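# Lift the parts tote onto the shelf top, keep mat on bench

## Task

Set the tote of parts on the shelf unit's flat top so it lies wholly within that top's edges. At the end the anti-static mat must lie flat and entirely on the work bench, and the shelf unit must be standing upright; a shelf that is not upright, or a robot that has fallen or is left leaning, means failure.

## Robot and tools

Robot: an omnidirectional base with a column about 1.7 m tall. A carriage rides up and down the column (lift_m, 0 to 1 m) and carries two six-joint arms, left and right, each ending in a five-finger hand. The arm bases sit about 0.57 m + lift_m above the floor, and the carriage hangs about 0.15 m lower than that. A hand point can reach 0.78 m from its shoulder but only about 0.4 m below its arm base. Parked arm joints 1 to 6: 0, 0.05, 0.05, 1.45, 0, 0. Cameras: carriage_camera (forward, tilted about 20 degrees down), left_wrist_camera and right_wrist_camera (on the little-finger side, aimed at the hand point).

Frames: the base frame has its origin on the floor below the base centre, x forward, y left, z up, in metres. left_hand and right_hand readings are hand points in this frame; true hands usually sit a little lower, especially at long reach. base_odometry uses the base frame as it was at scene start; heading in rad, left positive, and it counts wheel slip as travel.

move: one action per call. Optional "base" holds exactly one key, each a relative offset from where the base last reported itself: translate_m (forward +, -2 to 2 m), strafe_m (left +, -2 to 2 m) or rotate_rad (counter-clockwise +, -6.3 to 6.3 rad). Optional "joints" is a single dict of absolute targets by name covering both arms: lift_m (m); left_/right_joint1_rad to joint6_rad in radians. joint1 -2.617 to 3.054 (0 forward, + swings left); joint2 0 to 3.141 (shoulder, 0 upper arm back, 1.57 vertical, 3.14 forward); joint3 0 to 3.141 (elbow, 0 folded, 3.14 straight); joint4 -1.57 to 1.57 (wrist pitch, + lifts fingertips); joint5 -1.57 to 1.57 (wrist yaw, + turns fingertips right); joint6 -2.094 to 2.094 (roll, + clockwise seen from forearm). Hand keys per side, each -1 to 1 on a unitless scale (+1 open/straight, -1 closed): _hand_little, _ring, _middle, _index, _thumb_bend, _thumb_turn (-1 puts the thumb in front of the palm, needed for wrapping grips on things 0.035 to 0.065 m thick). Settings, not motions: _hand_force_limit (-1 ≈ 0 N up to +1 ≈ 10 N, 15 N thumb; starts at 0) and _hand_speed (-0.96 to 1; starts at -0.8; use -0.94 or slower for gentle grips). "speeds" caps this action only: translate_m/strafe_m 0.02 to 0.5 m/s, rotate_rad 0.05 to 1.57 rad/s, lift_m 0.08 to 0.27 m/s. "min_time_s" (0.1 to 8 s) sets the shortest duration of arm motions; 2 or more keeps hand paths straighter. "cameras" is a list of names or ["all"]; "blocking" false returns in about 0.5 s while motion continues. No action exceeds 15 s; 14 s gives time_out. A move with no action only reports state and images.

wait(seconds 0 to 10, cameras): lets time pass and returns state, earlier if running motions settle. stop(cameras): brakes all running motions; the base still coasts. zoom_image(camera, region [x0,y0,x1,y1] pixels, at most 504 by 504) enlarges part of the newest image. show_instructions shows the reference pages. finished_scene ends the scene irreversibly; the goal must hold without the robot.

Results: base_status and joint_status per motion: done, moving, off_target (stopped short and may still push), contact_stop or time_out (old target dropped, holds there), not_followed (a self-collision check withheld arm targets), limit_stop_at_motor_heat. After a refused call or an unplanned stop, the remaining move, wait and finished_scene calls in that reply are skipped. on_its_own lists uncommanded behaviour. motor_effort is percent of maximum with the last action's peak in brackets; a lift effort that keeps dropping while lowering means a hand or load is resting on something. Joint torques in N m (joints 1 to 3 wrap at ±28). _hand_stopped_by gives six words (little, ring, middle, index, thumb_bend, thumb_turn): moving, target, force, stalled, fault. _load_n values are fingertip forces in N; near 0 after gripping suggests the grip was lost. Temperature lines list each arm's joints; MOTOR HOT appears at 75 °C, and at 100 °C the arm goes limp for 30 to 60 s.

Hazards: a stretched or loaded arm heats quickly, so park arms while driving or pausing. Arms and hands have no contact stop and keep pressing; blocked arms spring to target once freed. Avoid arm-on-arm contact; a hard press ends the scene. If arms are withheld, resend one arm its current readings with joint1 turned away, then the other. With joint2 below 0.8, turning joint1 outward 0.5 rad or more can hit the column. The robot tips when the carriage is high, arms are stretched and loaded, when pushing or pulling, or on sudden stops; never reverse under a table edge. After a contact stop, back off about 0.2 m. Drives can shove loose furniture such as the shelf unit; knocking it over fails the task. Don't drop the tote from height, slam, or strike fixed or heavy things. About 1 kg makes a level hand sag 7 to 25 cm.

Each tool is called after "Call:" by a JSON object that holds its "method" and its "body".

Reference images:

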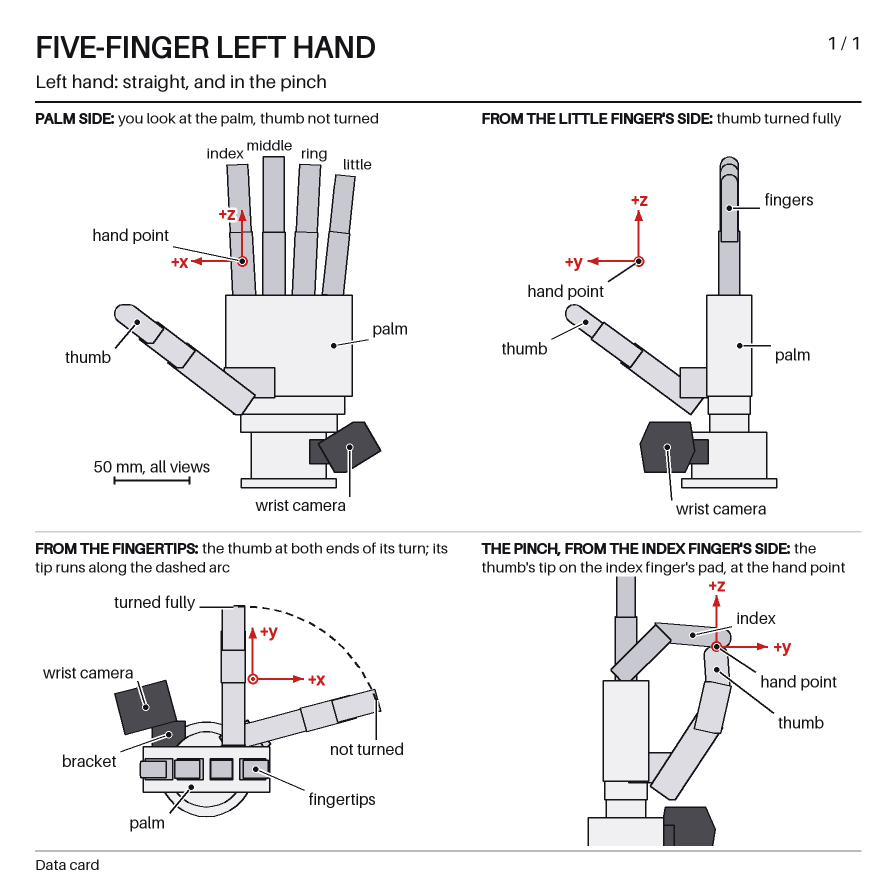

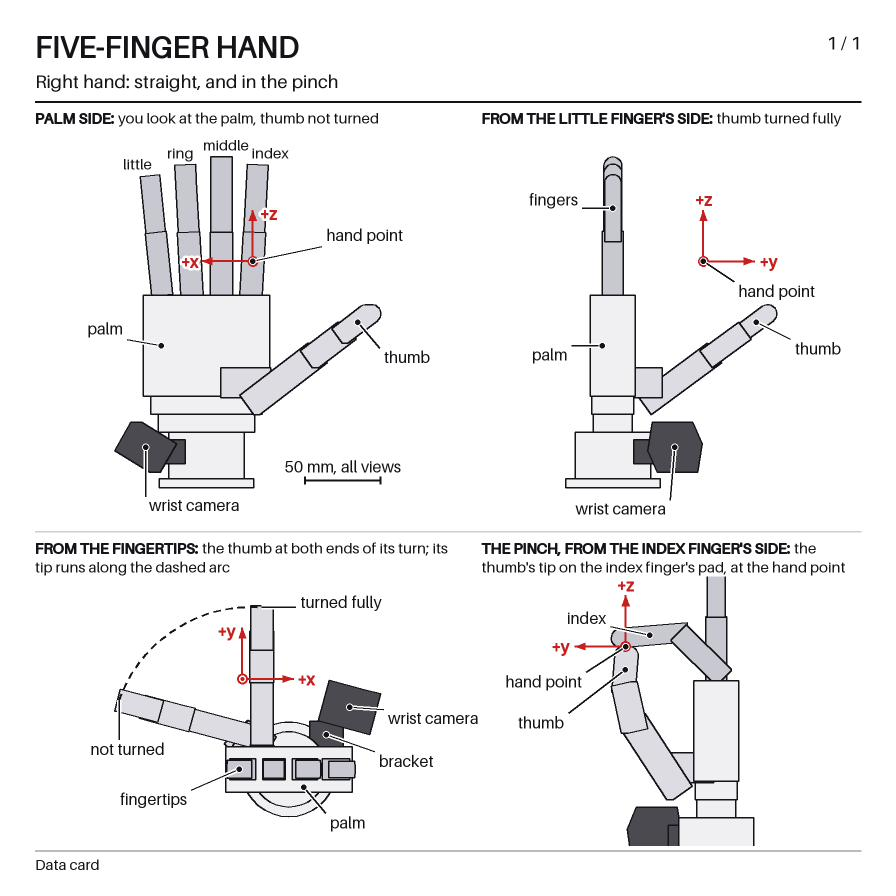

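## Session

Call:
{"method": "move", "body": {}}

Scene clock: 0.00 s.
Joint torques (N m): no reading
Motor temperatures (°C): left_arm=[30 34 29 30 29 28] | right_arm=[31 29 30 28 27 29]
base_odometry: x=+0.000 y=+0.000 heading=+0.000
base_status: not commanded
joint_positions: lift_m=+0.300 left_joint1_rad=-0.013 left_joint2_rad=+0.037 left_joint3_rad=+0.050 left_joint4_rad=+1.446 left_joint5_rad=+0.030 left_joint6_rad=-0.008 right_joint1_rad=-0.005 right_joint2_rad=+0.051 right_joint3_rad=+0.048 right_joint4_rad=+1.439 right_joint5_rad=-0.039 right_joint6_rad=+0.012 left_hand_little=+1.000 left_hand_ring=+1.000 left_hand_middle=+1.000 left_hand_index=+1.000 left_hand_thumb_turn=+1.000 left_hand_thumb_bend=+1.000 left_hand_force_limit=+0.000 left_hand_speed=-0.800 right_hand_little=+1.000 right_hand_ring=+1.000 right_hand_middle=+1.000 right_hand_index=+1.000 right_hand_thumb_turn=+1.000 right_hand_thumb_bend=+1.000 right_hand_force_limit=+0.000 right_hand_speed=-0.800
joint_status: not commanded
left_hand_stopped_by: target,target,target,target,target,target
right_hand_stopped_by: target,target,target,target,target,target
left_little_load_n: 0.0
left_ring_load_n: 0.0
left_middle_load_n: 0.0
left_index_load_n: 0.5
left_thumb_bend_load_n: 0.0
left_thumb_turn_load_n: 0.0
right_little_load_n: 0.0
right_ring_load_n: 0.0
right_middle_load_n: 0.0
right_index_load_n: 0.0
right_thumb_bend_load_n: 0.5
right_thumb_turn_load_n: 0.0
motor_effort: lift_m=+28 drive_wheels=+4
left_hand: x=+0.3103 y=+0.2751 z=+1.3450 quat_wxyz=(+0.698, -0.029, +0.050, -0.714) (m; base frame)
right_hand: x=+0.3178 y=-0.2747 z=+1.3424 quat_wxyz=(+0.709, -0.061, +0.034, -0.702) (m; base frame)
pictures: carriage_camera, left_wrist_camera, right_wrist_camera

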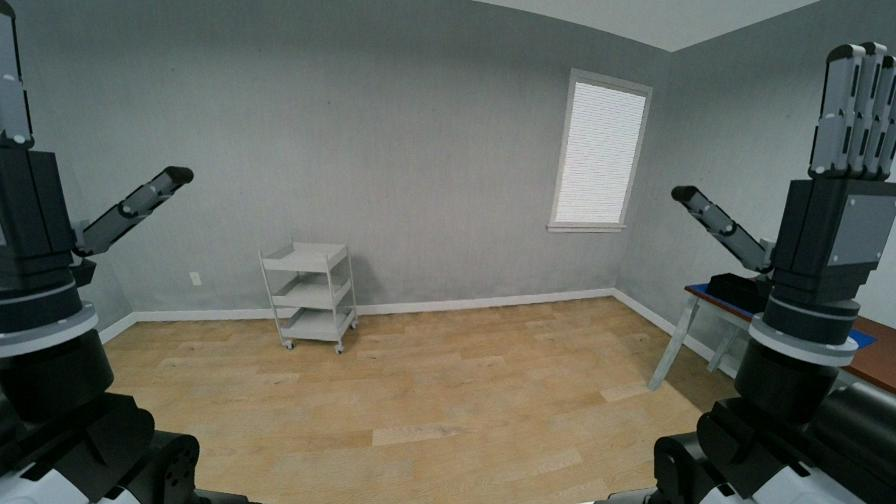

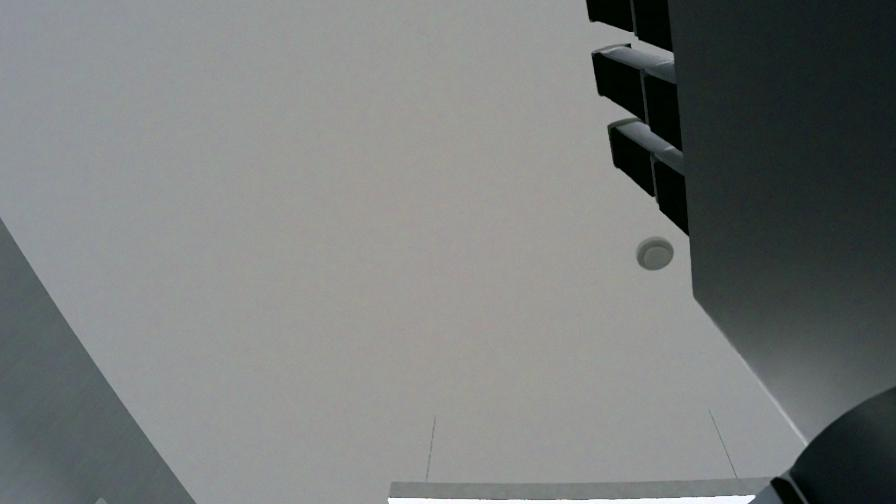

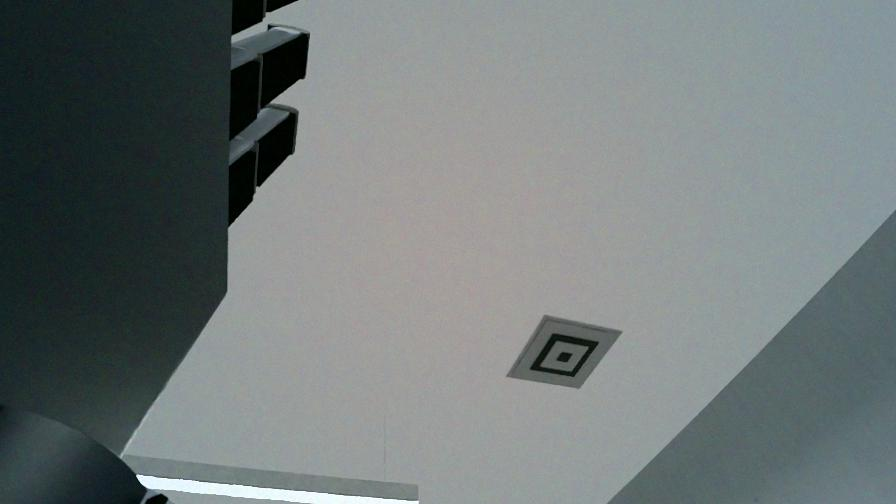

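Call:
{"method": "move", "body": {"base": {"rotate_rad": -1.2}, "cameras": ["carriage_camera"]}}

Call:
{"method": "zoom_image", "body": {"camera": "carriage_camera", "region": [200, 150, 704, 504]}}

Scene clock: 9.47 s.
Joint torques (N m): left_arm=[0.03 4.36 5.65 -0.02 0.05 0.06] | right_arm=[-0.28 2.7 4.82 0.07 0.09 -0.03]
move: done
base_odometry: x=+0.000 y=+0.000 heading=-1.200
base_status: done
joint_positions: lift_m=+0.300 left_joint1_rad=-0.013 left_joint2_rad=+0.037 left_joint3_rad=+0.050 left_joint4_rad=+1.444 left_joint5_rad=+0.030 left_joint6_rad=-0.008 right_joint1_rad=-0.005 right_joint2_rad=+0.051 right_joint3_rad=+0.048 right_joint4_rad=+1.438 right_joint5_rad=-0.039 right_joint6_rad=+0.012 left_hand_little=+1.000 left_hand_ring=+1.000 left_hand_middle=+1.000 left_hand_index=+1.000 left_hand_thumb_turn=+1.000 left_hand_thumb_bend=+1.000 left_hand_force_limit=+0.000 left_hand_speed=-0.800 right_hand_little=+1.000 right_hand_ring=+1.000 right_hand_middle=+1.000 right_hand_index=+1.000 right_hand_thumb_turn=+1.000 right_hand_thumb_bend=+1.000 right_hand_force_limit=+0.000 right_hand_speed=-0.800
joint_status: not commanded
left_hand_stopped_by: target,target,target,target,target,target
right_hand_stopped_by: target,target,target,target,target,target
left_little_load_n: 0.0
left_ring_load_n: 0.0
left_middle_load_n: 0.0
left_index_load_n: 0.0
left_thumb_bend_load_n: 0.0
left_thumb_turn_load_n: 0.0
right_little_load_n: 0.0
right_ring_load_n: 0.0
right_middle_load_n: 0.0
right_index_load_n: 0.0
right_thumb_bend_load_n: 0.0
right_thumb_turn_load_n: 0.0
motor_effort: lift_m=+29(29) drive_wheels=+3(13)
left_hand: x=+0.3109 y=+0.2750 z=+1.3448 quat_wxyz=(+0.698, -0.029, +0.051, -0.714) (m; base frame)
right_hand: x=+0.3182 y=-0.2747 z=+1.3422 quat_wxyz=(+0.709, -0.061, +0.035, -0.702) (m; base frame)
pictures: carriage_camera

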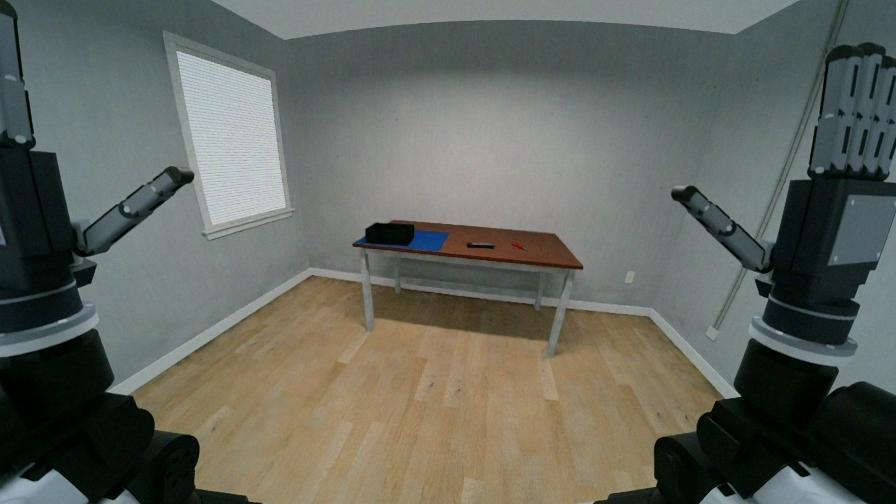

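Scaled by 1.000.

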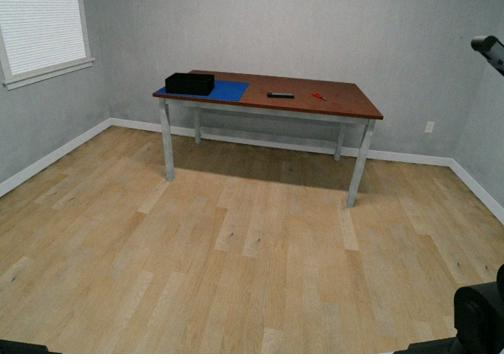

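Call:
{"method": "move", "body": {"base": {"rotate_rad": -1.4}, "cameras": ["carriage_camera"]}}

Call:
{"method": "move", "body": {"base": {"rotate_rad": -1.6}, "cameras": ["carriage_camera"]}}

Scene clock: 24.97 s.
Joint torques (N m): left_arm=[0.1 4.31 5.64 -0.02 0.06 0.08] | right_arm=[-0.28 2.7 4.81 0.08 0.09 -0.03]
move: done
base_odometry: x=+0.000 y=+0.000 heading=-2.600
base_status: done
joint_positions: lift_m=+0.300 left_joint1_rad=-0.013 left_joint2_rad=+0.037 left_joint3_rad=+0.050 left_joint4_rad=+1.443 left_joint5_rad=+0.030 left_joint6_rad=-0.008 right_joint1_rad=-0.005 right_joint2_rad=+0.051 right_joint3_rad=+0.048 right_joint4_rad=+1.437 right_joint5_rad=-0.039 right_joint6_rad=+0.012 left_hand_little=+1.000 left_hand_ring=+1.000 left_hand_middle=+1.000 left_hand_index=+1.000 left_hand_thumb_turn=+1.000 left_hand_thumb_bend=+1.000 left_hand_force_limit=+0.000 left_hand_speed=-0.800 right_hand_little=+1.000 right_hand_ring=+1.000 right_hand_middle=+1.000 right_hand_index=+1.000 right_hand_thumb_turn=+1.000 right_hand_thumb_bend=+1.000 right_hand_force_limit=+0.000 right_hand_speed=-0.800
joint_status: not commanded
left_hand_stopped_by: target,target,target,target,target,target
right_hand_stopped_by: target,target,target,target,target,target
left_little_load_n: 0.5
left_ring_load_n: 0.0
left_middle_load_n: 0.0
left_index_load_n: 0.0
left_thumb_bend_load_n: 0.0
left_thumb_turn_load_n: 0.0
right_little_load_n: 0.0
right_ring_load_n: 0.0
right_middle_load_n: 0.0
right_index_load_n: 0.0
right_thumb_bend_load_n: 0.0
right_thumb_turn_load_n: 0.0
motor_effort: lift_m=+28(29) drive_wheels=+5(16)
left_hand: x=+0.3113 y=+0.2750 z=+1.3446 quat_wxyz=(+0.698, -0.030, +0.051, -0.714) (m; base frame)
right_hand: x=+0.3184 y=-0.2747 z=+1.3422 quat_wxyz=(+0.709, -0.062, +0.035, -0.702) (m; base frame)
pictures: carriage_camera

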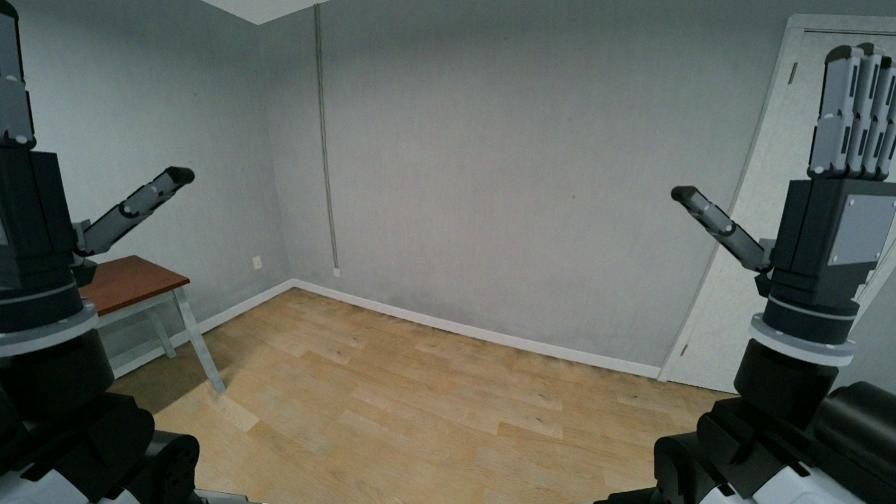

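Scene clock: 28.10 s.
Joint torques (N m): left_arm=[0.16 4.31 5.63 -0.01 0.06 0.06] | right_arm=[-0.28 2.7 4.81 0.1 0.09 -0.03]
move: done
base_odometry: x=+0.000 y=+0.000 heading=+2.084
base_status: done
joint_positions: lift_m=+0.300 left_joint1_rad=-0.013 left_joint2_rad=+0.037 left_joint3_rad=+0.050 left_joint4_rad=+1.442 left_joint5_rad=+0.030 left_joint6_rad=-0.008 right_joint1_rad=-0.005 right_joint2_rad=+0.051 right_joint3_rad=+0.048 right_joint4_rad=+1.436 right_joint5_rad=-0.039 right_joint6_rad=+0.012 left_hand_little=+1.000 left_hand_ring=+1.000 left_hand_middle=+1.000 left_hand_index=+1.000 left_hand_thumb_turn=+1.000 left_hand_thumb_bend=+1.000 left_hand_force_limit=+0.000 left_hand_speed=-0.800 right_hand_little=+1.000 right_hand_ring=+1.000 right_hand_middle=+1.000 right_hand_index=+1.000 right_hand_thumb_turn=+1.000 right_hand_thumb_bend=+1.000 right_hand_force_limit=+0.000 right_hand_speed=-0.800
joint_status: not commanded
left_hand_stopped_by: target,target,target,target,target,target
right_hand_stopped_by: target,target,target,target,target,target
left_little_load_n: 0.0
left_ring_load_n: 0.0
left_middle_load_n: 0.0
left_index_load_n: 0.0
left_thumb_bend_load_n: 0.0
left_thumb_turn_load_n: 0.0
right_little_load_n: 0.0
right_ring_load_n: 0.0
right_middle_load_n: 0.0
right_index_load_n: 0.5
right_thumb_bend_load_n: 0.0
right_thumb_turn_load_n: 0.0
motor_effort: lift_m=+29(29) drive_wheels=+3(17)
left_hand: x=+0.3115 y=+0.2750 z=+1.3446 quat_wxyz=(+0.698, -0.030, +0.051, -0.714) (m; base frame)
right_hand: x=+0.3186 y=-0.2747 z=+1.3421 quat_wxyz=(+0.709, -0.062, +0.035, -0.702) (m; base frame)
pictures: carriage_camera

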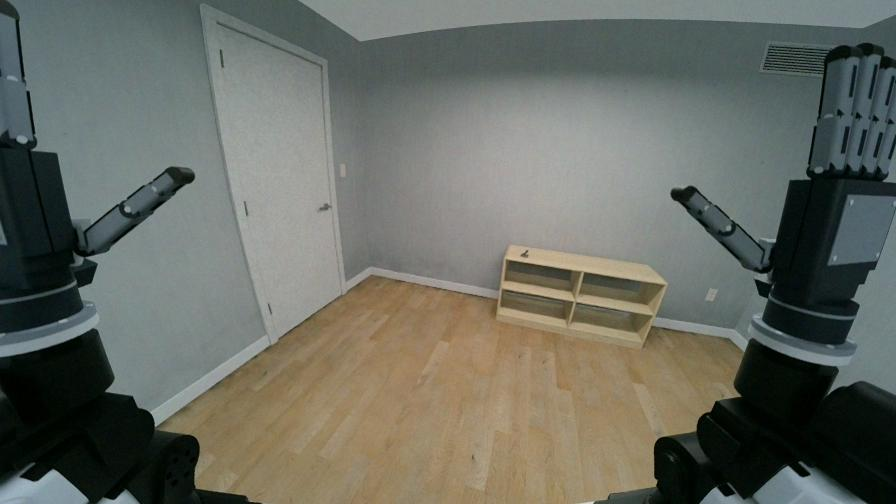

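Call:
{"method": "move", "body": {"base": {"rotate_rad": 2.789}, "cameras": ["carriage_camera"]}}

Call:
{"method": "move", "body": {"base": {"translate_m": 0.75}, "cameras": ["carriage_camera"]}}

Call:
{"method": "move", "body": {"base": {"strafe_m": 0.65}, "cameras": ["carriage_camera"]}}

Call:
{"method": "zoom_image", "body": {"camera": "carriage_camera", "region": [280, 180, 680, 405]}}

Scene clock: 97.60 s.
Joint torques (N m): left_arm=[0.13 4.34 5.65 -0.01 0.06 0.07] | right_arm=[-0.27 2.69 4.82 0.13 0.09 -0.03]
move: done
base_odometry: x=+0.000 y=+0.000 heading=-1.411
base_status: done
joint_positions: lift_m=+0.300 left_joint1_rad=-0.013 left_joint2_rad=+0.037 left_joint3_rad=+0.050 left_joint4_rad=+1.442 left_joint5_rad=+0.029 left_joint6_rad=-0.008 right_joint1_rad=-0.005 right_joint2_rad=+0.051 right_joint3_rad=+0.048 right_joint4_rad=+1.433 right_joint5_rad=-0.039 right_joint6_rad=+0.012 left_hand_little=+1.000 left_hand_ring=+1.000 left_hand_middle=+1.000 left_hand_index=+1.000 left_hand_thumb_turn=+1.000 left_hand_thumb_bend=+1.000 left_hand_force_limit=+0.000 left_hand_speed=-0.800 right_hand_little=+1.000 right_hand_ring=+1.000 right_hand_middle=+1.000 right_hand_index=+1.000 right_hand_thumb_turn=+1.000 right_hand_thumb_bend=+1.000 right_hand_force_limit=+0.000 right_hand_speed=-0.800
joint_status: not commanded
left_hand_stopped_by: target,target,target,target,target,target
right_hand_stopped_by: target,target,target,target,target,target
left_little_load_n: 0.0
left_ring_load_n: 0.0
left_middle_load_n: 0.0
left_index_load_n: 0.0
left_thumb_bend_load_n: 0.0
left_thumb_turn_load_n: 0.0
right_little_load_n: 0.0
right_ring_load_n: 0.0
right_middle_load_n: 0.0
right_index_load_n: 0.0
right_thumb_bend_load_n: 0.0
right_thumb_turn_load_n: 0.0
motor_effort: lift_m=+28(29) drive_wheels=+6(21)
left_hand: x=+0.3115 y=+0.2752 z=+1.3446 quat_wxyz=(+0.698, -0.031, +0.051, -0.714) (m; base frame)
right_hand: x=+0.3194 y=-0.2747 z=+1.3418 quat_wxyz=(+0.709, -0.063, +0.036, -0.702) (m; base frame)
pictures: carriage_camera

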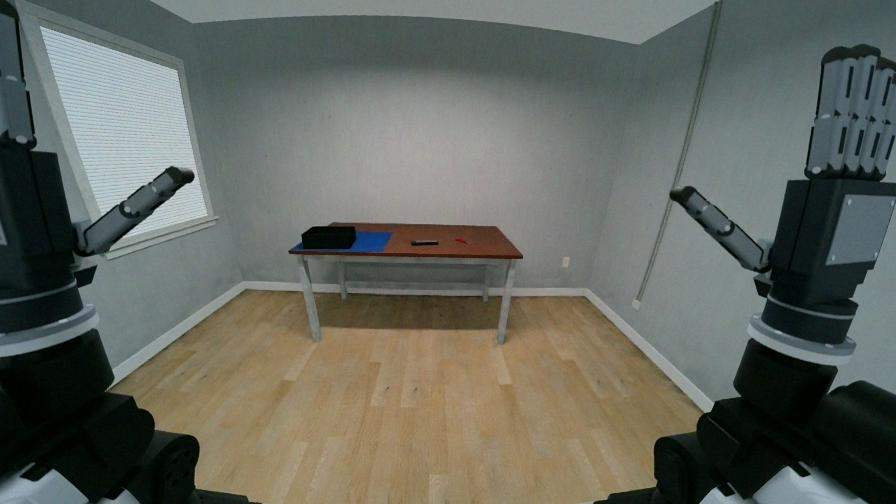

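Scene clock: 101.43 s.
Joint torques (N m): left_arm=[0.13 4.41 5.49 0 0.08 0.07] | right_arm=[-0.28 2.69 4.83 0.13 0.09 -0.03]
move: done
base_odometry: x=+0.120 y=-0.740 heading=-1.410
base_status: done
joint_positions: lift_m=+0.300 left_joint1_rad=-0.013 left_joint2_rad=+0.037 left_joint3_rad=+0.050 left_joint4_rad=+1.442 left_joint5_rad=+0.029 left_joint6_rad=-0.008 right_joint1_rad=-0.005 right_joint2_rad=+0.051 right_joint3_rad=+0.048 right_joint4_rad=+1.433 right_joint5_rad=-0.039 right_joint6_rad=+0.012 left_hand_little=+1.000 left_hand_ring=+1.000 left_hand_middle=+1.000 left_hand_index=+1.000 left_hand_thumb_turn=+1.000 left_hand_thumb_bend=+1.000 left_hand_force_limit=+0.000 left_hand_speed=-0.800 right_hand_little=+1.000 right_hand_ring=+1.000 right_hand_middle=+1.000 right_hand_index=+1.000 right_hand_thumb_turn=+1.000 right_hand_thumb_bend=+1.000 right_hand_force_limit=+0.000 right_hand_speed=-0.800
joint_status: not commanded
left_hand_stopped_by: target,target,target,target,target,target
right_hand_stopped_by: target,target,target,target,target,target
left_little_load_n: 0.0
left_ring_load_n: 0.0
left_middle_load_n: 0.0
left_index_load_n: 0.0
left_thumb_bend_load_n: 0.0
left_thumb_turn_load_n: 0.0
right_little_load_n: 0.0
right_ring_load_n: 0.0
right_middle_load_n: 0.0
right_index_load_n: 0.0
right_thumb_bend_load_n: 0.0
right_thumb_turn_load_n: 0.0
motor_effort: lift_m=+29(29) drive_wheels=-2(19)
left_hand: x=+0.3115 y=+0.2752 z=+1.3446 quat_wxyz=(+0.698, -0.031, +0.051, -0.714) (m; base frame)
right_hand: x=+0.3194 y=-0.2747 z=+1.3418 quat_wxyz=(+0.709, -0.063, +0.036, -0.702) (m; base frame)
pictures: carriage_camera

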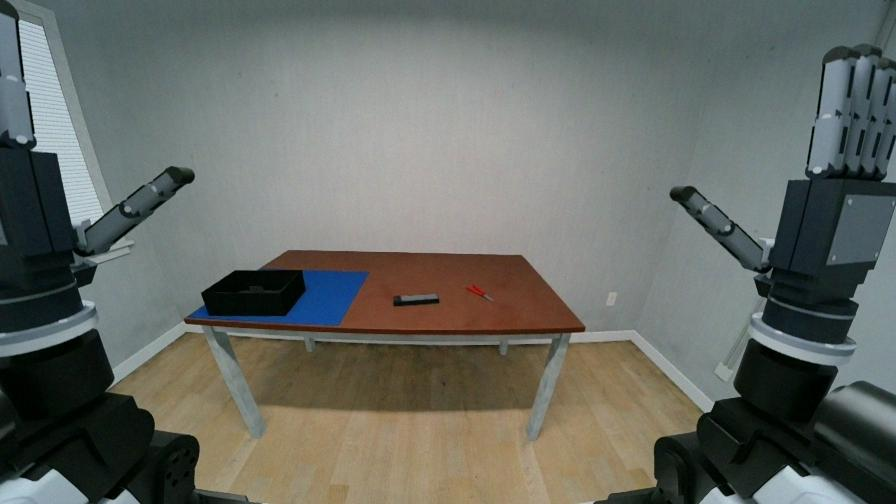

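Scene clock: 105.03 s.
Joint torques (N m): left_arm=[0.16 4.34 5.53 -0.02 0.05 0.07] | right_arm=[-0.25 2.69 4.82 0.13 0.09 -0.03]
move: done
base_odometry: x=+0.762 y=-0.637 heading=-1.410
base_status: done
joint_positions: lift_m=+0.300 left_joint1_rad=-0.014 left_joint2_rad=+0.037 left_joint3_rad=+0.050 left_joint4_rad=+1.443 left_joint5_rad=+0.029 left_joint6_rad=-0.008 right_joint1_rad=-0.005 right_joint2_rad=+0.051 right_joint3_rad=+0.048 right_joint4_rad=+1.433 right_joint5_rad=-0.039 right_joint6_rad=+0.012 left_hand_little=+1.000 left_hand_ring=+1.000 left_hand_middle=+1.000 left_hand_index=+1.000 left_hand_thumb_turn=+1.000 left_hand_thumb_bend=+1.000 left_hand_force_limit=+0.000 left_hand_speed=-0.800 right_hand_little=+1.000 right_hand_ring=+1.000 right_hand_middle=+1.000 right_hand_index=+1.000 right_hand_thumb_turn=+1.000 right_hand_thumb_bend=+1.000 right_hand_force_limit=+0.000 right_hand_speed=-0.800
joint_status: not commanded
left_hand_stopped_by: target,target,target,target,target,target
right_hand_stopped_by: target,target,target,target,target,target
left_little_load_n: 0.0
left_ring_load_n: 0.0
left_middle_load_n: 0.0
left_index_load_n: 0.0
left_thumb_bend_load_n: 0.0
left_thumb_turn_load_n: 0.0
right_little_load_n: 0.0
right_ring_load_n: 0.0
right_middle_load_n: 0.0
right_index_load_n: -0.5
right_thumb_bend_load_n: 0.0
right_thumb_turn_load_n: 0.0
motor_effort: lift_m=+29(29) drive_wheels=-3(14)
left_hand: x=+0.3113 y=+0.2751 z=+1.3447 quat_wxyz=(+0.698, -0.030, +0.051, -0.714) (m; base frame)
right_hand: x=+0.3194 y=-0.2747 z=+1.3418 quat_wxyz=(+0.709, -0.063, +0.036, -0.702) (m; base frame)
pictures: carriage_camera

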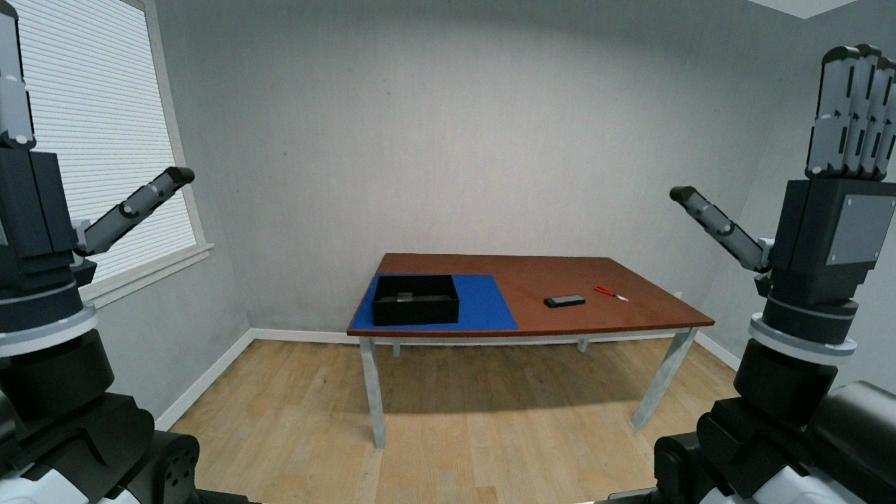

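Scaled by 1.260 from the camera's 896x504 image, which has a finer 1280x720 frame.

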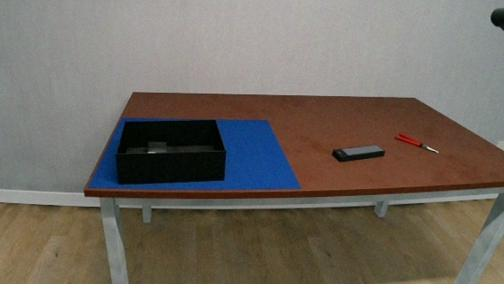

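Call:
{"method": "move", "body": {"joints": {"left_joint2_rad": 1.2, "left_joint3_rad": 1.2, "left_joint4_rad": -1.5, "right_joint2_rad": 1.2, "right_joint3_rad": 1.2, "right_joint4_rad": -1.5, "left_hand_thumb_turn": -1, "right_hand_thumb_turn": -1}, "min_time_s": 3, "cameras": ["all"]}}

Scene clock: 189.33 s.
Joint torques (N m): left_arm=[0.13 -1.8 7.8 0.29 0.13 0.05] | right_arm=[-0.25 -1.37 7.06 0.44 0.01 -0.03]
Motor temperatures (°C): left_arm=[30 35 34 30 29 27] | right_arm=[31 31 36 28 27 29]
move: done
base_odometry: x=+0.762 y=-0.637 heading=-1.410
base_status: not commanded
joint_positions: lift_m=+0.300 left_joint1_rad=-0.014 left_joint2_rad=+1.190 left_joint3_rad=+1.177 left_joint4_rad=-1.493 left_joint5_rad=+0.029 left_joint6_rad=-0.008 right_joint1_rad=-0.005 right_joint2_rad=+1.190 right_joint3_rad=+1.174 right_joint4_rad=-1.490 right_joint5_rad=-0.039 right_joint6_rad=+0.012 left_hand_little=+1.000 left_hand_ring=+1.000 left_hand_middle=+1.000 left_hand_index=+1.000 left_hand_thumb_turn=-1.000 left_hand_thumb_bend=+1.000 left_hand_force_limit=+0.000 left_hand_speed=-0.800 right_hand_little=+1.000 right_hand_ring=+1.000 right_hand_middle=+1.000 right_hand_index=+1.000 right_hand_thumb_turn=-1.000 right_hand_thumb_bend=+1.000 right_hand_force_limit=+0.000 right_hand_speed=-0.800
joint_status: all done
left_hand_stopped_by: target,target,target,target,target,target
right_hand_stopped_by: target,target,target,target,target,target
left_little_load_n: 0.0
left_ring_load_n: -0.5
left_middle_load_n: 0.0
left_index_load_n: 0.0
left_thumb_bend_load_n: 0.0
left_thumb_turn_load_n: 0.0
right_little_load_n: 0.0
right_ring_load_n: 0.0
right_middle_load_n: 0.0
right_index_load_n: 0.0
right_thumb_bend_load_n: -0.5
right_thumb_turn_load_n: 0.0
motor_effort: lift_m=+29(29) drive_wheels=-1(6)
left_hand: x=+0.3458 y=+0.2746 z=+1.0445 quat_wxyz=(+0.012, -0.704, +0.709, -0.033) (m; base frame)
right_hand: x=+0.3468 y=-0.2749 z=+1.0441 quat_wxyz=(+0.037, -0.701, +0.712, -0.009) (m; base frame)
pictures: carriage_camera, left_wrist_camera, right_wrist_camera
camera_calibration:
left_wrist_camera: T_world_to_cam=[[0.952253, -0.294384, 0.0809445, -0.32974], [-0.297086, -0.832321, 0.467955, -0.151343], [-0.0703867, -0.469659, -0.880038, 1.18833], [0, 0, 0, 1]] pos_world=[0.352677, 0.335075, 1.14329]
right_wrist_camera: T_world_to_cam=[[-0.974134, -0.214367, -0.0714793, 0.359208], [-0.218941, 0.817085, 0.533327, -0.256846], [-0.055923, 0.535182, -0.842884, 1.16227], [0, 0, 0, 1]] pos_world=[0.358681, -0.335161, 1.14232]

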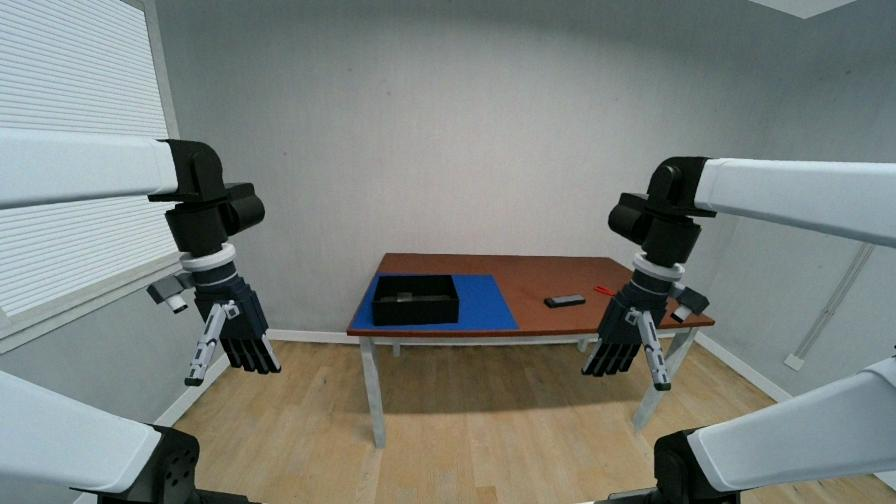

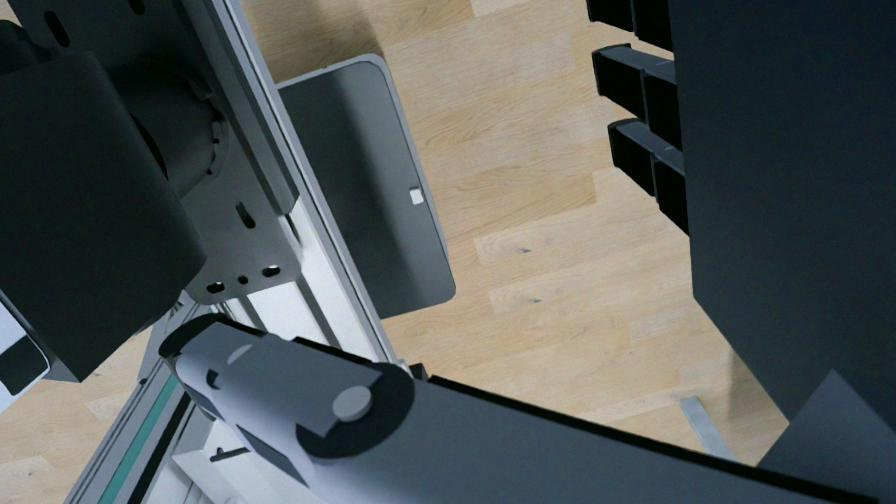

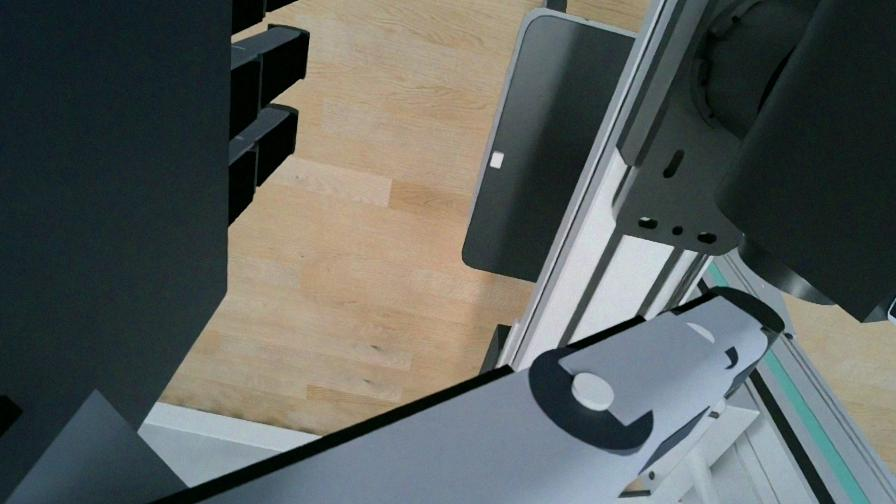

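Call:
{"method": "move", "body": {"joints": {"left_joint2_rad": 1.9, "left_joint3_rad": 1.88, "left_joint4_rad": -1.54, "right_joint2_rad": 1.9, "right_joint3_rad": 1.88, "right_joint4_rad": -1.54, "left_joint6_rad": -1.55, "right_joint6_rad": 1.55}, "min_time_s": 3, "cameras": ["all"]}}

Scene clock: 217.03 s.
Joint torques (N m): left_arm=[0.14 -7.87 7.72 0.18 0.2 -0.03] | right_arm=[-0.25 -5.5 6.98 0.35 -0.02 0.09]
move: done
base_odometry: x=+0.762 y=-0.637 heading=-1.410
base_status: not commanded
joint_positions: lift_m=+0.300 left_joint1_rad=-0.014 left_joint2_rad=+1.883 left_joint3_rad=+1.857 left_joint4_rad=-1.532 left_joint5_rad=+0.029 left_joint6_rad=-1.540 right_joint1_rad=-0.005 right_joint2_rad=+1.882 right_joint3_rad=+1.854 right_joint4_rad=-1.530 right_joint5_rad=-0.039 right_joint6_rad=+1.540 left_hand_little=+1.000 left_hand_ring=+1.000 left_hand_middle=+1.000 left_hand_index=+1.000 left_hand_thumb_turn=-1.000 left_hand_thumb_bend=+1.000 left_hand_force_limit=+0.000 left_hand_speed=-0.800 right_hand_little=+1.000 right_hand_ring=+1.000 right_hand_middle=+1.000 right_hand_index=+1.000 right_hand_thumb_turn=-1.000 right_hand_thumb_bend=+1.000 right_hand_force_limit=+0.000 right_hand_speed=-0.800
joint_status: all done
left_hand_stopped_by: target,target,target,target,target,target
right_hand_stopped_by: target,target,target,target,target,target
left_little_load_n: 0.0
left_ring_load_n: 0.0
left_middle_load_n: 0.0
left_index_load_n: 0.0
left_thumb_bend_load_n: 0.0
left_thumb_turn_load_n: 0.0
right_little_load_n: 0.0
right_ring_load_n: 0.0
right_middle_load_n: 0.0
right_index_load_n: 0.0
right_thumb_bend_load_n: 0.0
right_thumb_turn_load_n: 0.0
motor_effort: lift_m=+28(29) drive_wheels=-3(5)
left_hand: x=+0.6001 y=+0.2413 z=+1.0519 quat_wxyz=(-0.015, -1.000, +0.022, -0.006) (m; base frame)
right_hand: x=+0.6014 y=-0.2467 z=+1.0522 quat_wxyz=(+0.007, -0.013, +1.000, +0.019) (m; base frame)
pictures: carriage_camera, left_wrist_camera, right_wrist_camera
camera_calibration:
left_wrist_camera: T_world_to_cam=[[0.331518, 0.943354, -0.0133655, -0.40934], [0.830249, -0.284983, 0.479032, -0.927247], [0.448088, -0.169905, -0.877696, 0.81111], [0, 0, 0, 1]] pos_world=[0.542101, 0.259714, 1.15062]
right_wrist_camera: T_world_to_cam=[[-0.256732, 0.965881, 0.0341011, 0.362382], [0.821917, 0.199631, 0.53348, -1.0069], [0.50847, 0.164989, -0.845125, 0.739909], [0, 0, 0, 1]] pos_world=[0.544401, -0.271086, 1.15012]

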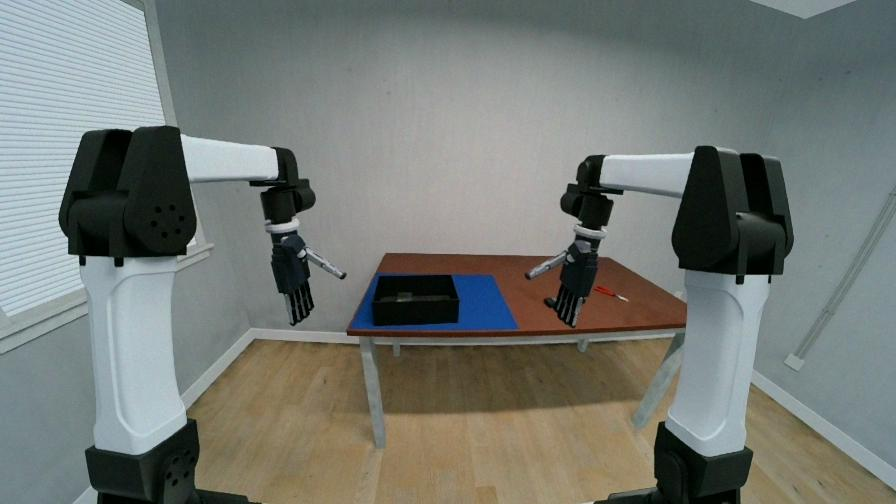

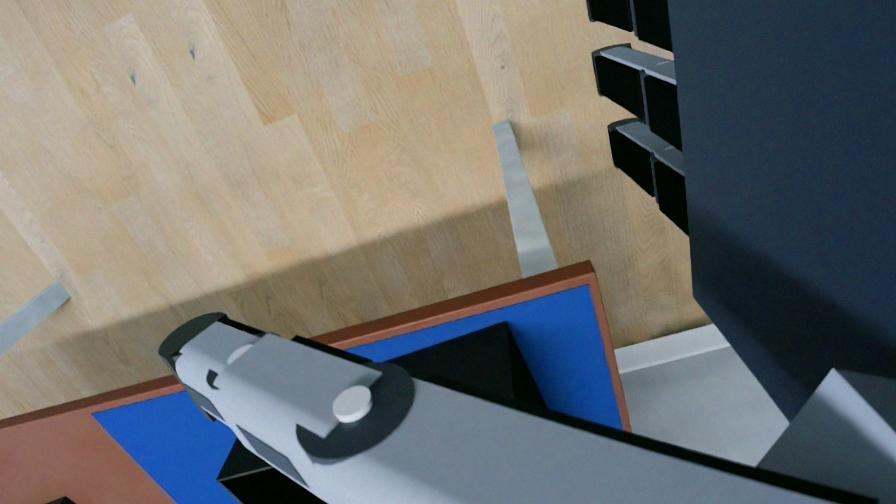

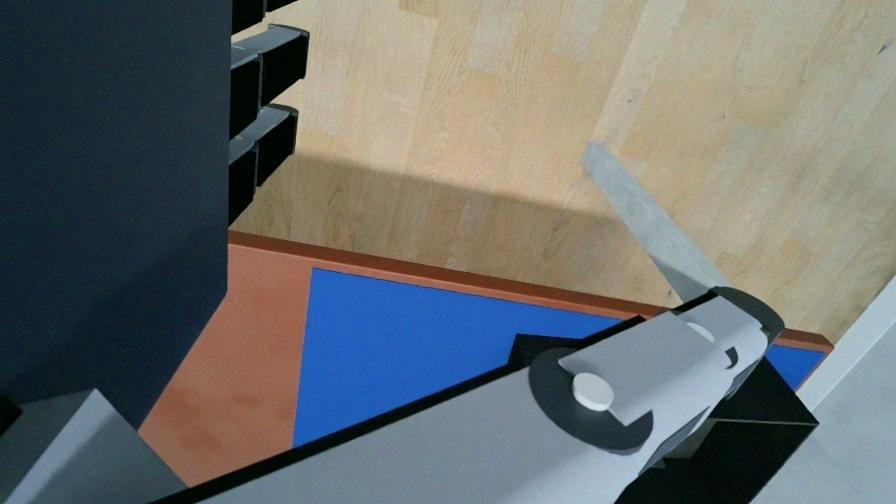

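Call:
{"method": "move", "body": {"base": {"rotate_rad": 0.05}, "joints": {"lift_m": 0.35, "left_joint2_rad": 2.02, "left_joint3_rad": 1.58, "left_joint4_rad": -1.12, "right_joint2_rad": 2.02, "right_joint3_rad": 1.58, "right_joint4_rad": -1.12, "left_joint6_rad": -1.57, "right_joint6_rad": 1.57}, "min_time_s": 3, "cameras": ["carriage_camera"]}}

Call:
{"method": "move", "body": {"base": {"translate_m": 0.3}, "speeds": {"translate_m": 0.2}, "cameras": ["all"]}}

Call:
{"method": "zoom_image", "body": {"camera": "carriage_camera", "region": [260, 230, 660, 455]}}

Scene clock: 295.10 s.
Joint torques (N m): left_arm=[-0.1 -8.92 5.01 0.35 0.19 -0.05] | right_arm=[-0.46 -6.3 4.11 0.6 -0.02 0.07]
Motor temperatures (°C): left_arm=[30 38 35 30 29 27] | right_arm=[31 36 41 28 27 29]
move: done
base_odometry: x=+0.762 y=-0.637 heading=-1.361
base_status: done
joint_positions: lift_m=+0.350 left_joint1_rad=-0.011 left_joint2_rad=+2.002 left_joint3_rad=+1.587 left_joint4_rad=-1.129 left_joint5_rad=+0.029 left_joint6_rad=-1.561 right_joint1_rad=-0.003 right_joint2_rad=+2.000 right_joint3_rad=+1.594 right_joint4_rad=-1.129 right_joint5_rad=-0.039 right_joint6_rad=+1.562 left_hand_little=+1.000 left_hand_ring=+1.000 left_hand_middle=+1.000 left_hand_index=+1.000 left_hand_thumb_turn=-1.000 left_hand_thumb_bend=+1.000 left_hand_force_limit=+0.000 left_hand_speed=-0.800 right_hand_little=+1.000 right_hand_ring=+1.000 right_hand_middle=+1.000 right_hand_index=+1.000 right_hand_thumb_turn=-1.000 right_hand_thumb_bend=+1.000 right_hand_force_limit=+0.000 right_hand_speed=-0.800
joint_status: all done
left_hand_stopped_by: target,target,target,target,target,target
right_hand_stopped_by: target,target,target,target,target,target
left_little_load_n: 0.0
left_ring_load_n: 0.0
left_middle_load_n: 0.0
left_index_load_n: 0.0
left_thumb_bend_load_n: 0.0
left_thumb_turn_load_n: 0.0
right_little_load_n: 0.0
right_ring_load_n: 0.0
right_middle_load_n: 0.0
right_index_load_n: 0.0
right_thumb_bend_load_n: 0.0
right_thumb_turn_load_n: 0.0
motor_effort: lift_m=+30(37) drive_wheels=-4(12)
left_hand: x=+0.6363 y=+0.2426 z=+0.9934 quat_wxyz=(-0.014, -1.000, +0.011, -0.013) (m; base frame)
right_hand: x=+0.6399 y=-0.2466 z=+0.9970 quat_wxyz=(+0.018, -0.003, +1.000, +0.019) (m; base frame)
pictures: carriage_camera
camera_calibration:
carriage_camera: T_world_to_cam=[[-0.0267157, -0.998869, 0.0393212, -0.0478541], [-0.344487, -0.0277265, -0.938382, 1.3222], [0.938411, -0.0386152, -0.343357, 0.368739], [0, 0, 0, 1]] pos_world=[0.108172, 0.00309872, 1.36922]

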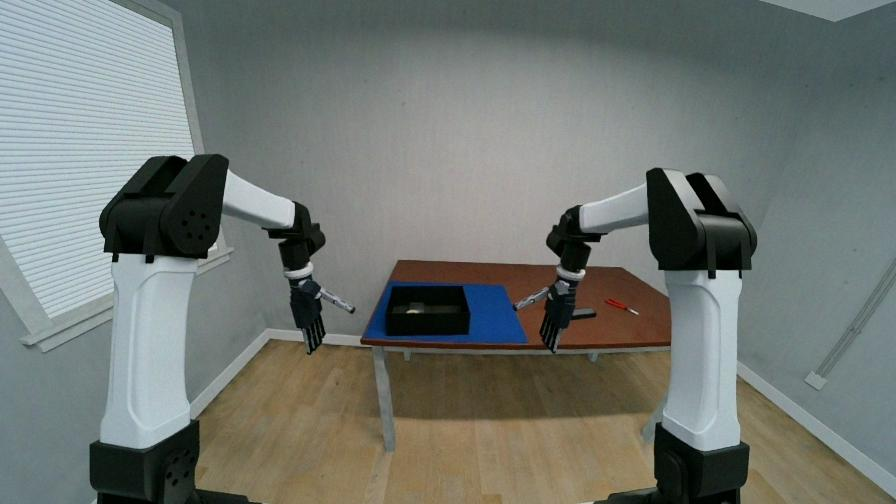

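Scene clock: 297.77 s.
Joint torques (N m): left_arm=[-0.03 -9.02 5.05 0.37 0.2 -0.06] | right_arm=[-0.46 -6.42 4.12 0.52 -0.02 0.07]
move: done
base_odometry: x=+0.825 y=-0.930 heading=-1.360
base_status: done
joint_positions: lift_m=+0.350 left_joint1_rad=-0.011 left_joint2_rad=+2.003 left_joint3_rad=+1.587 left_joint4_rad=-1.124 left_joint5_rad=+0.029 left_joint6_rad=-1.561 right_joint1_rad=-0.003 right_joint2_rad=+2.001 right_joint3_rad=+1.594 right_joint4_rad=-1.123 right_joint5_rad=-0.039 right_joint6_rad=+1.562 left_hand_little=+1.000 left_hand_ring=+1.000 left_hand_middle=+1.000 left_hand_index=+1.000 left_hand_thumb_turn=-1.000 left_hand_thumb_bend=+1.000 left_hand_force_limit=+0.000 left_hand_speed=-0.800 right_hand_little=+1.000 right_hand_ring=+1.000 right_hand_middle=+1.000 right_hand_index=+1.000 right_hand_thumb_turn=-1.000 right_hand_thumb_bend=+1.000 right_hand_force_limit=+0.000 right_hand_speed=-0.800
joint_status: not commanded
left_hand_stopped_by: target,target,target,target,target,target
right_hand_stopped_by: target,target,target,target,target,target
left_little_load_n: 0.0
left_ring_load_n: 0.0
left_middle_load_n: 0.0
left_index_load_n: 0.0
left_thumb_bend_load_n: 0.0
left_thumb_turn_load_n: 0.0
right_little_load_n: 0.0
right_ring_load_n: 0.0
right_middle_load_n: 0.0
right_index_load_n: 0.0
right_thumb_bend_load_n: 0.0
right_thumb_turn_load_n: 0.0
motor_effort: lift_m=+30(30) drive_wheels=-1(13)
left_hand: x=+0.6377 y=+0.2426 z=+0.9932 quat_wxyz=(-0.014, -1.000, +0.011, -0.015) (m; base frame)
right_hand: x=+0.6413 y=-0.2466 z=+0.9967 quat_wxyz=(+0.020, -0.003, +1.000, +0.019) (m; base frame)
pictures: carriage_camera, left_wrist_camera, right_wrist_camera
camera_calibration:
carriage_camera: T_world_to_cam=[[-0.0267157, -0.998869, 0.0393212, -0.0478541], [-0.344487, -0.0277265, -0.938382, 1.3222], [0.938411, -0.0386152, -0.343357, 0.368739], [0, 0, 0, 1]] pos_world=[0.108172, 0.00309872, 1.36922]
left_wrist_camera: T_world_to_cam=[[0.309615, 0.950832, -0.00753607, -0.417295], [0.827824, -0.265645, 0.494106, -0.948161], [0.46781, -0.159221, -0.869369, 0.719527], [0, 0, 0, 1]] pos_world=[0.577509, 0.259468, 1.09088]
right_wrist_camera: T_world_to_cam=[[-0.23875, 0.970676, 0.0280369, 0.370093], [0.811161, 0.183476, 0.555296, -1.02894], [0.533869, 0.155319, -0.83118, 0.640054], [0, 0, 0, 1]] pos_world=[0.581291, -0.269867, 1.09299]

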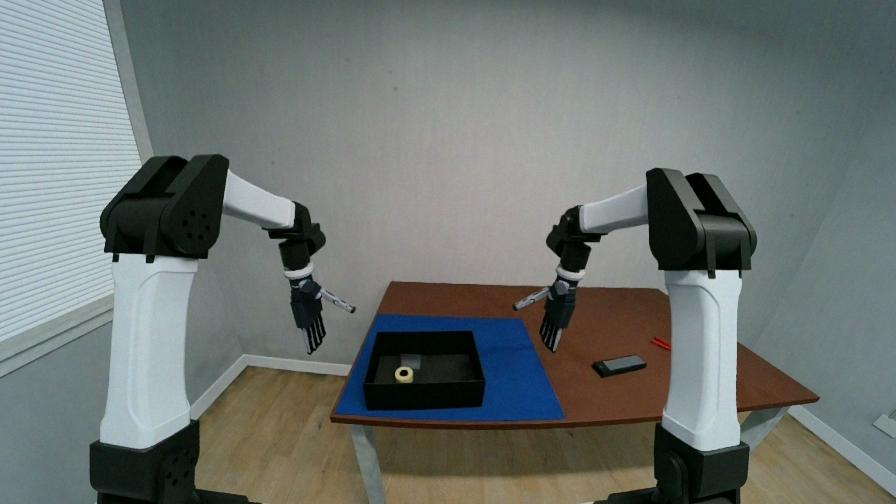

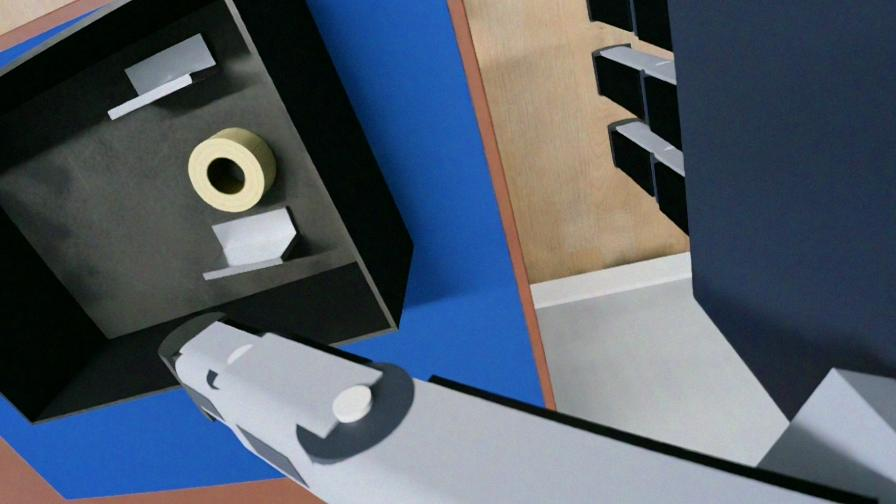

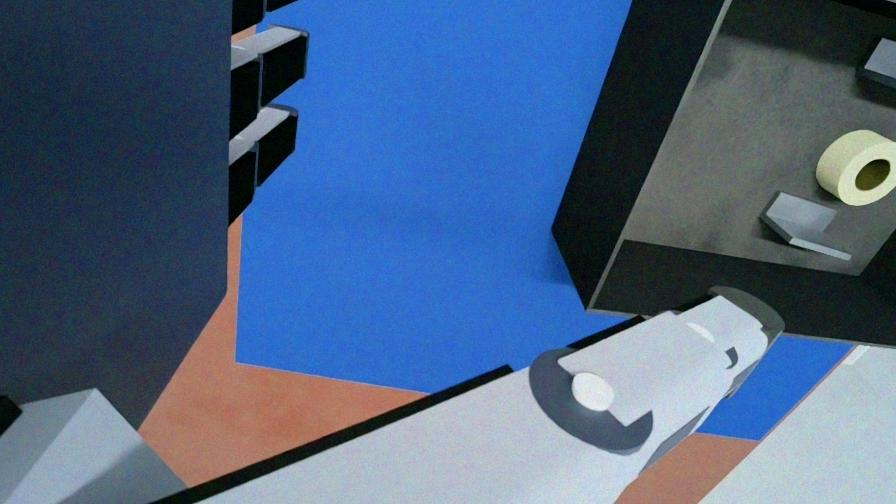

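Scaled by 1.260 from the camera's 896x504 image, which has a finer 1280x720 frame.

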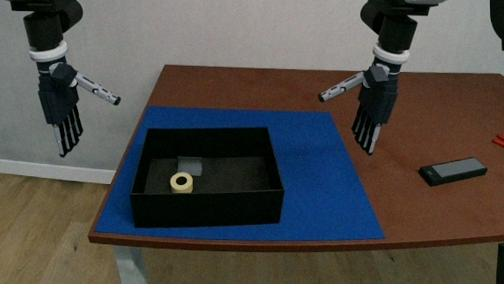

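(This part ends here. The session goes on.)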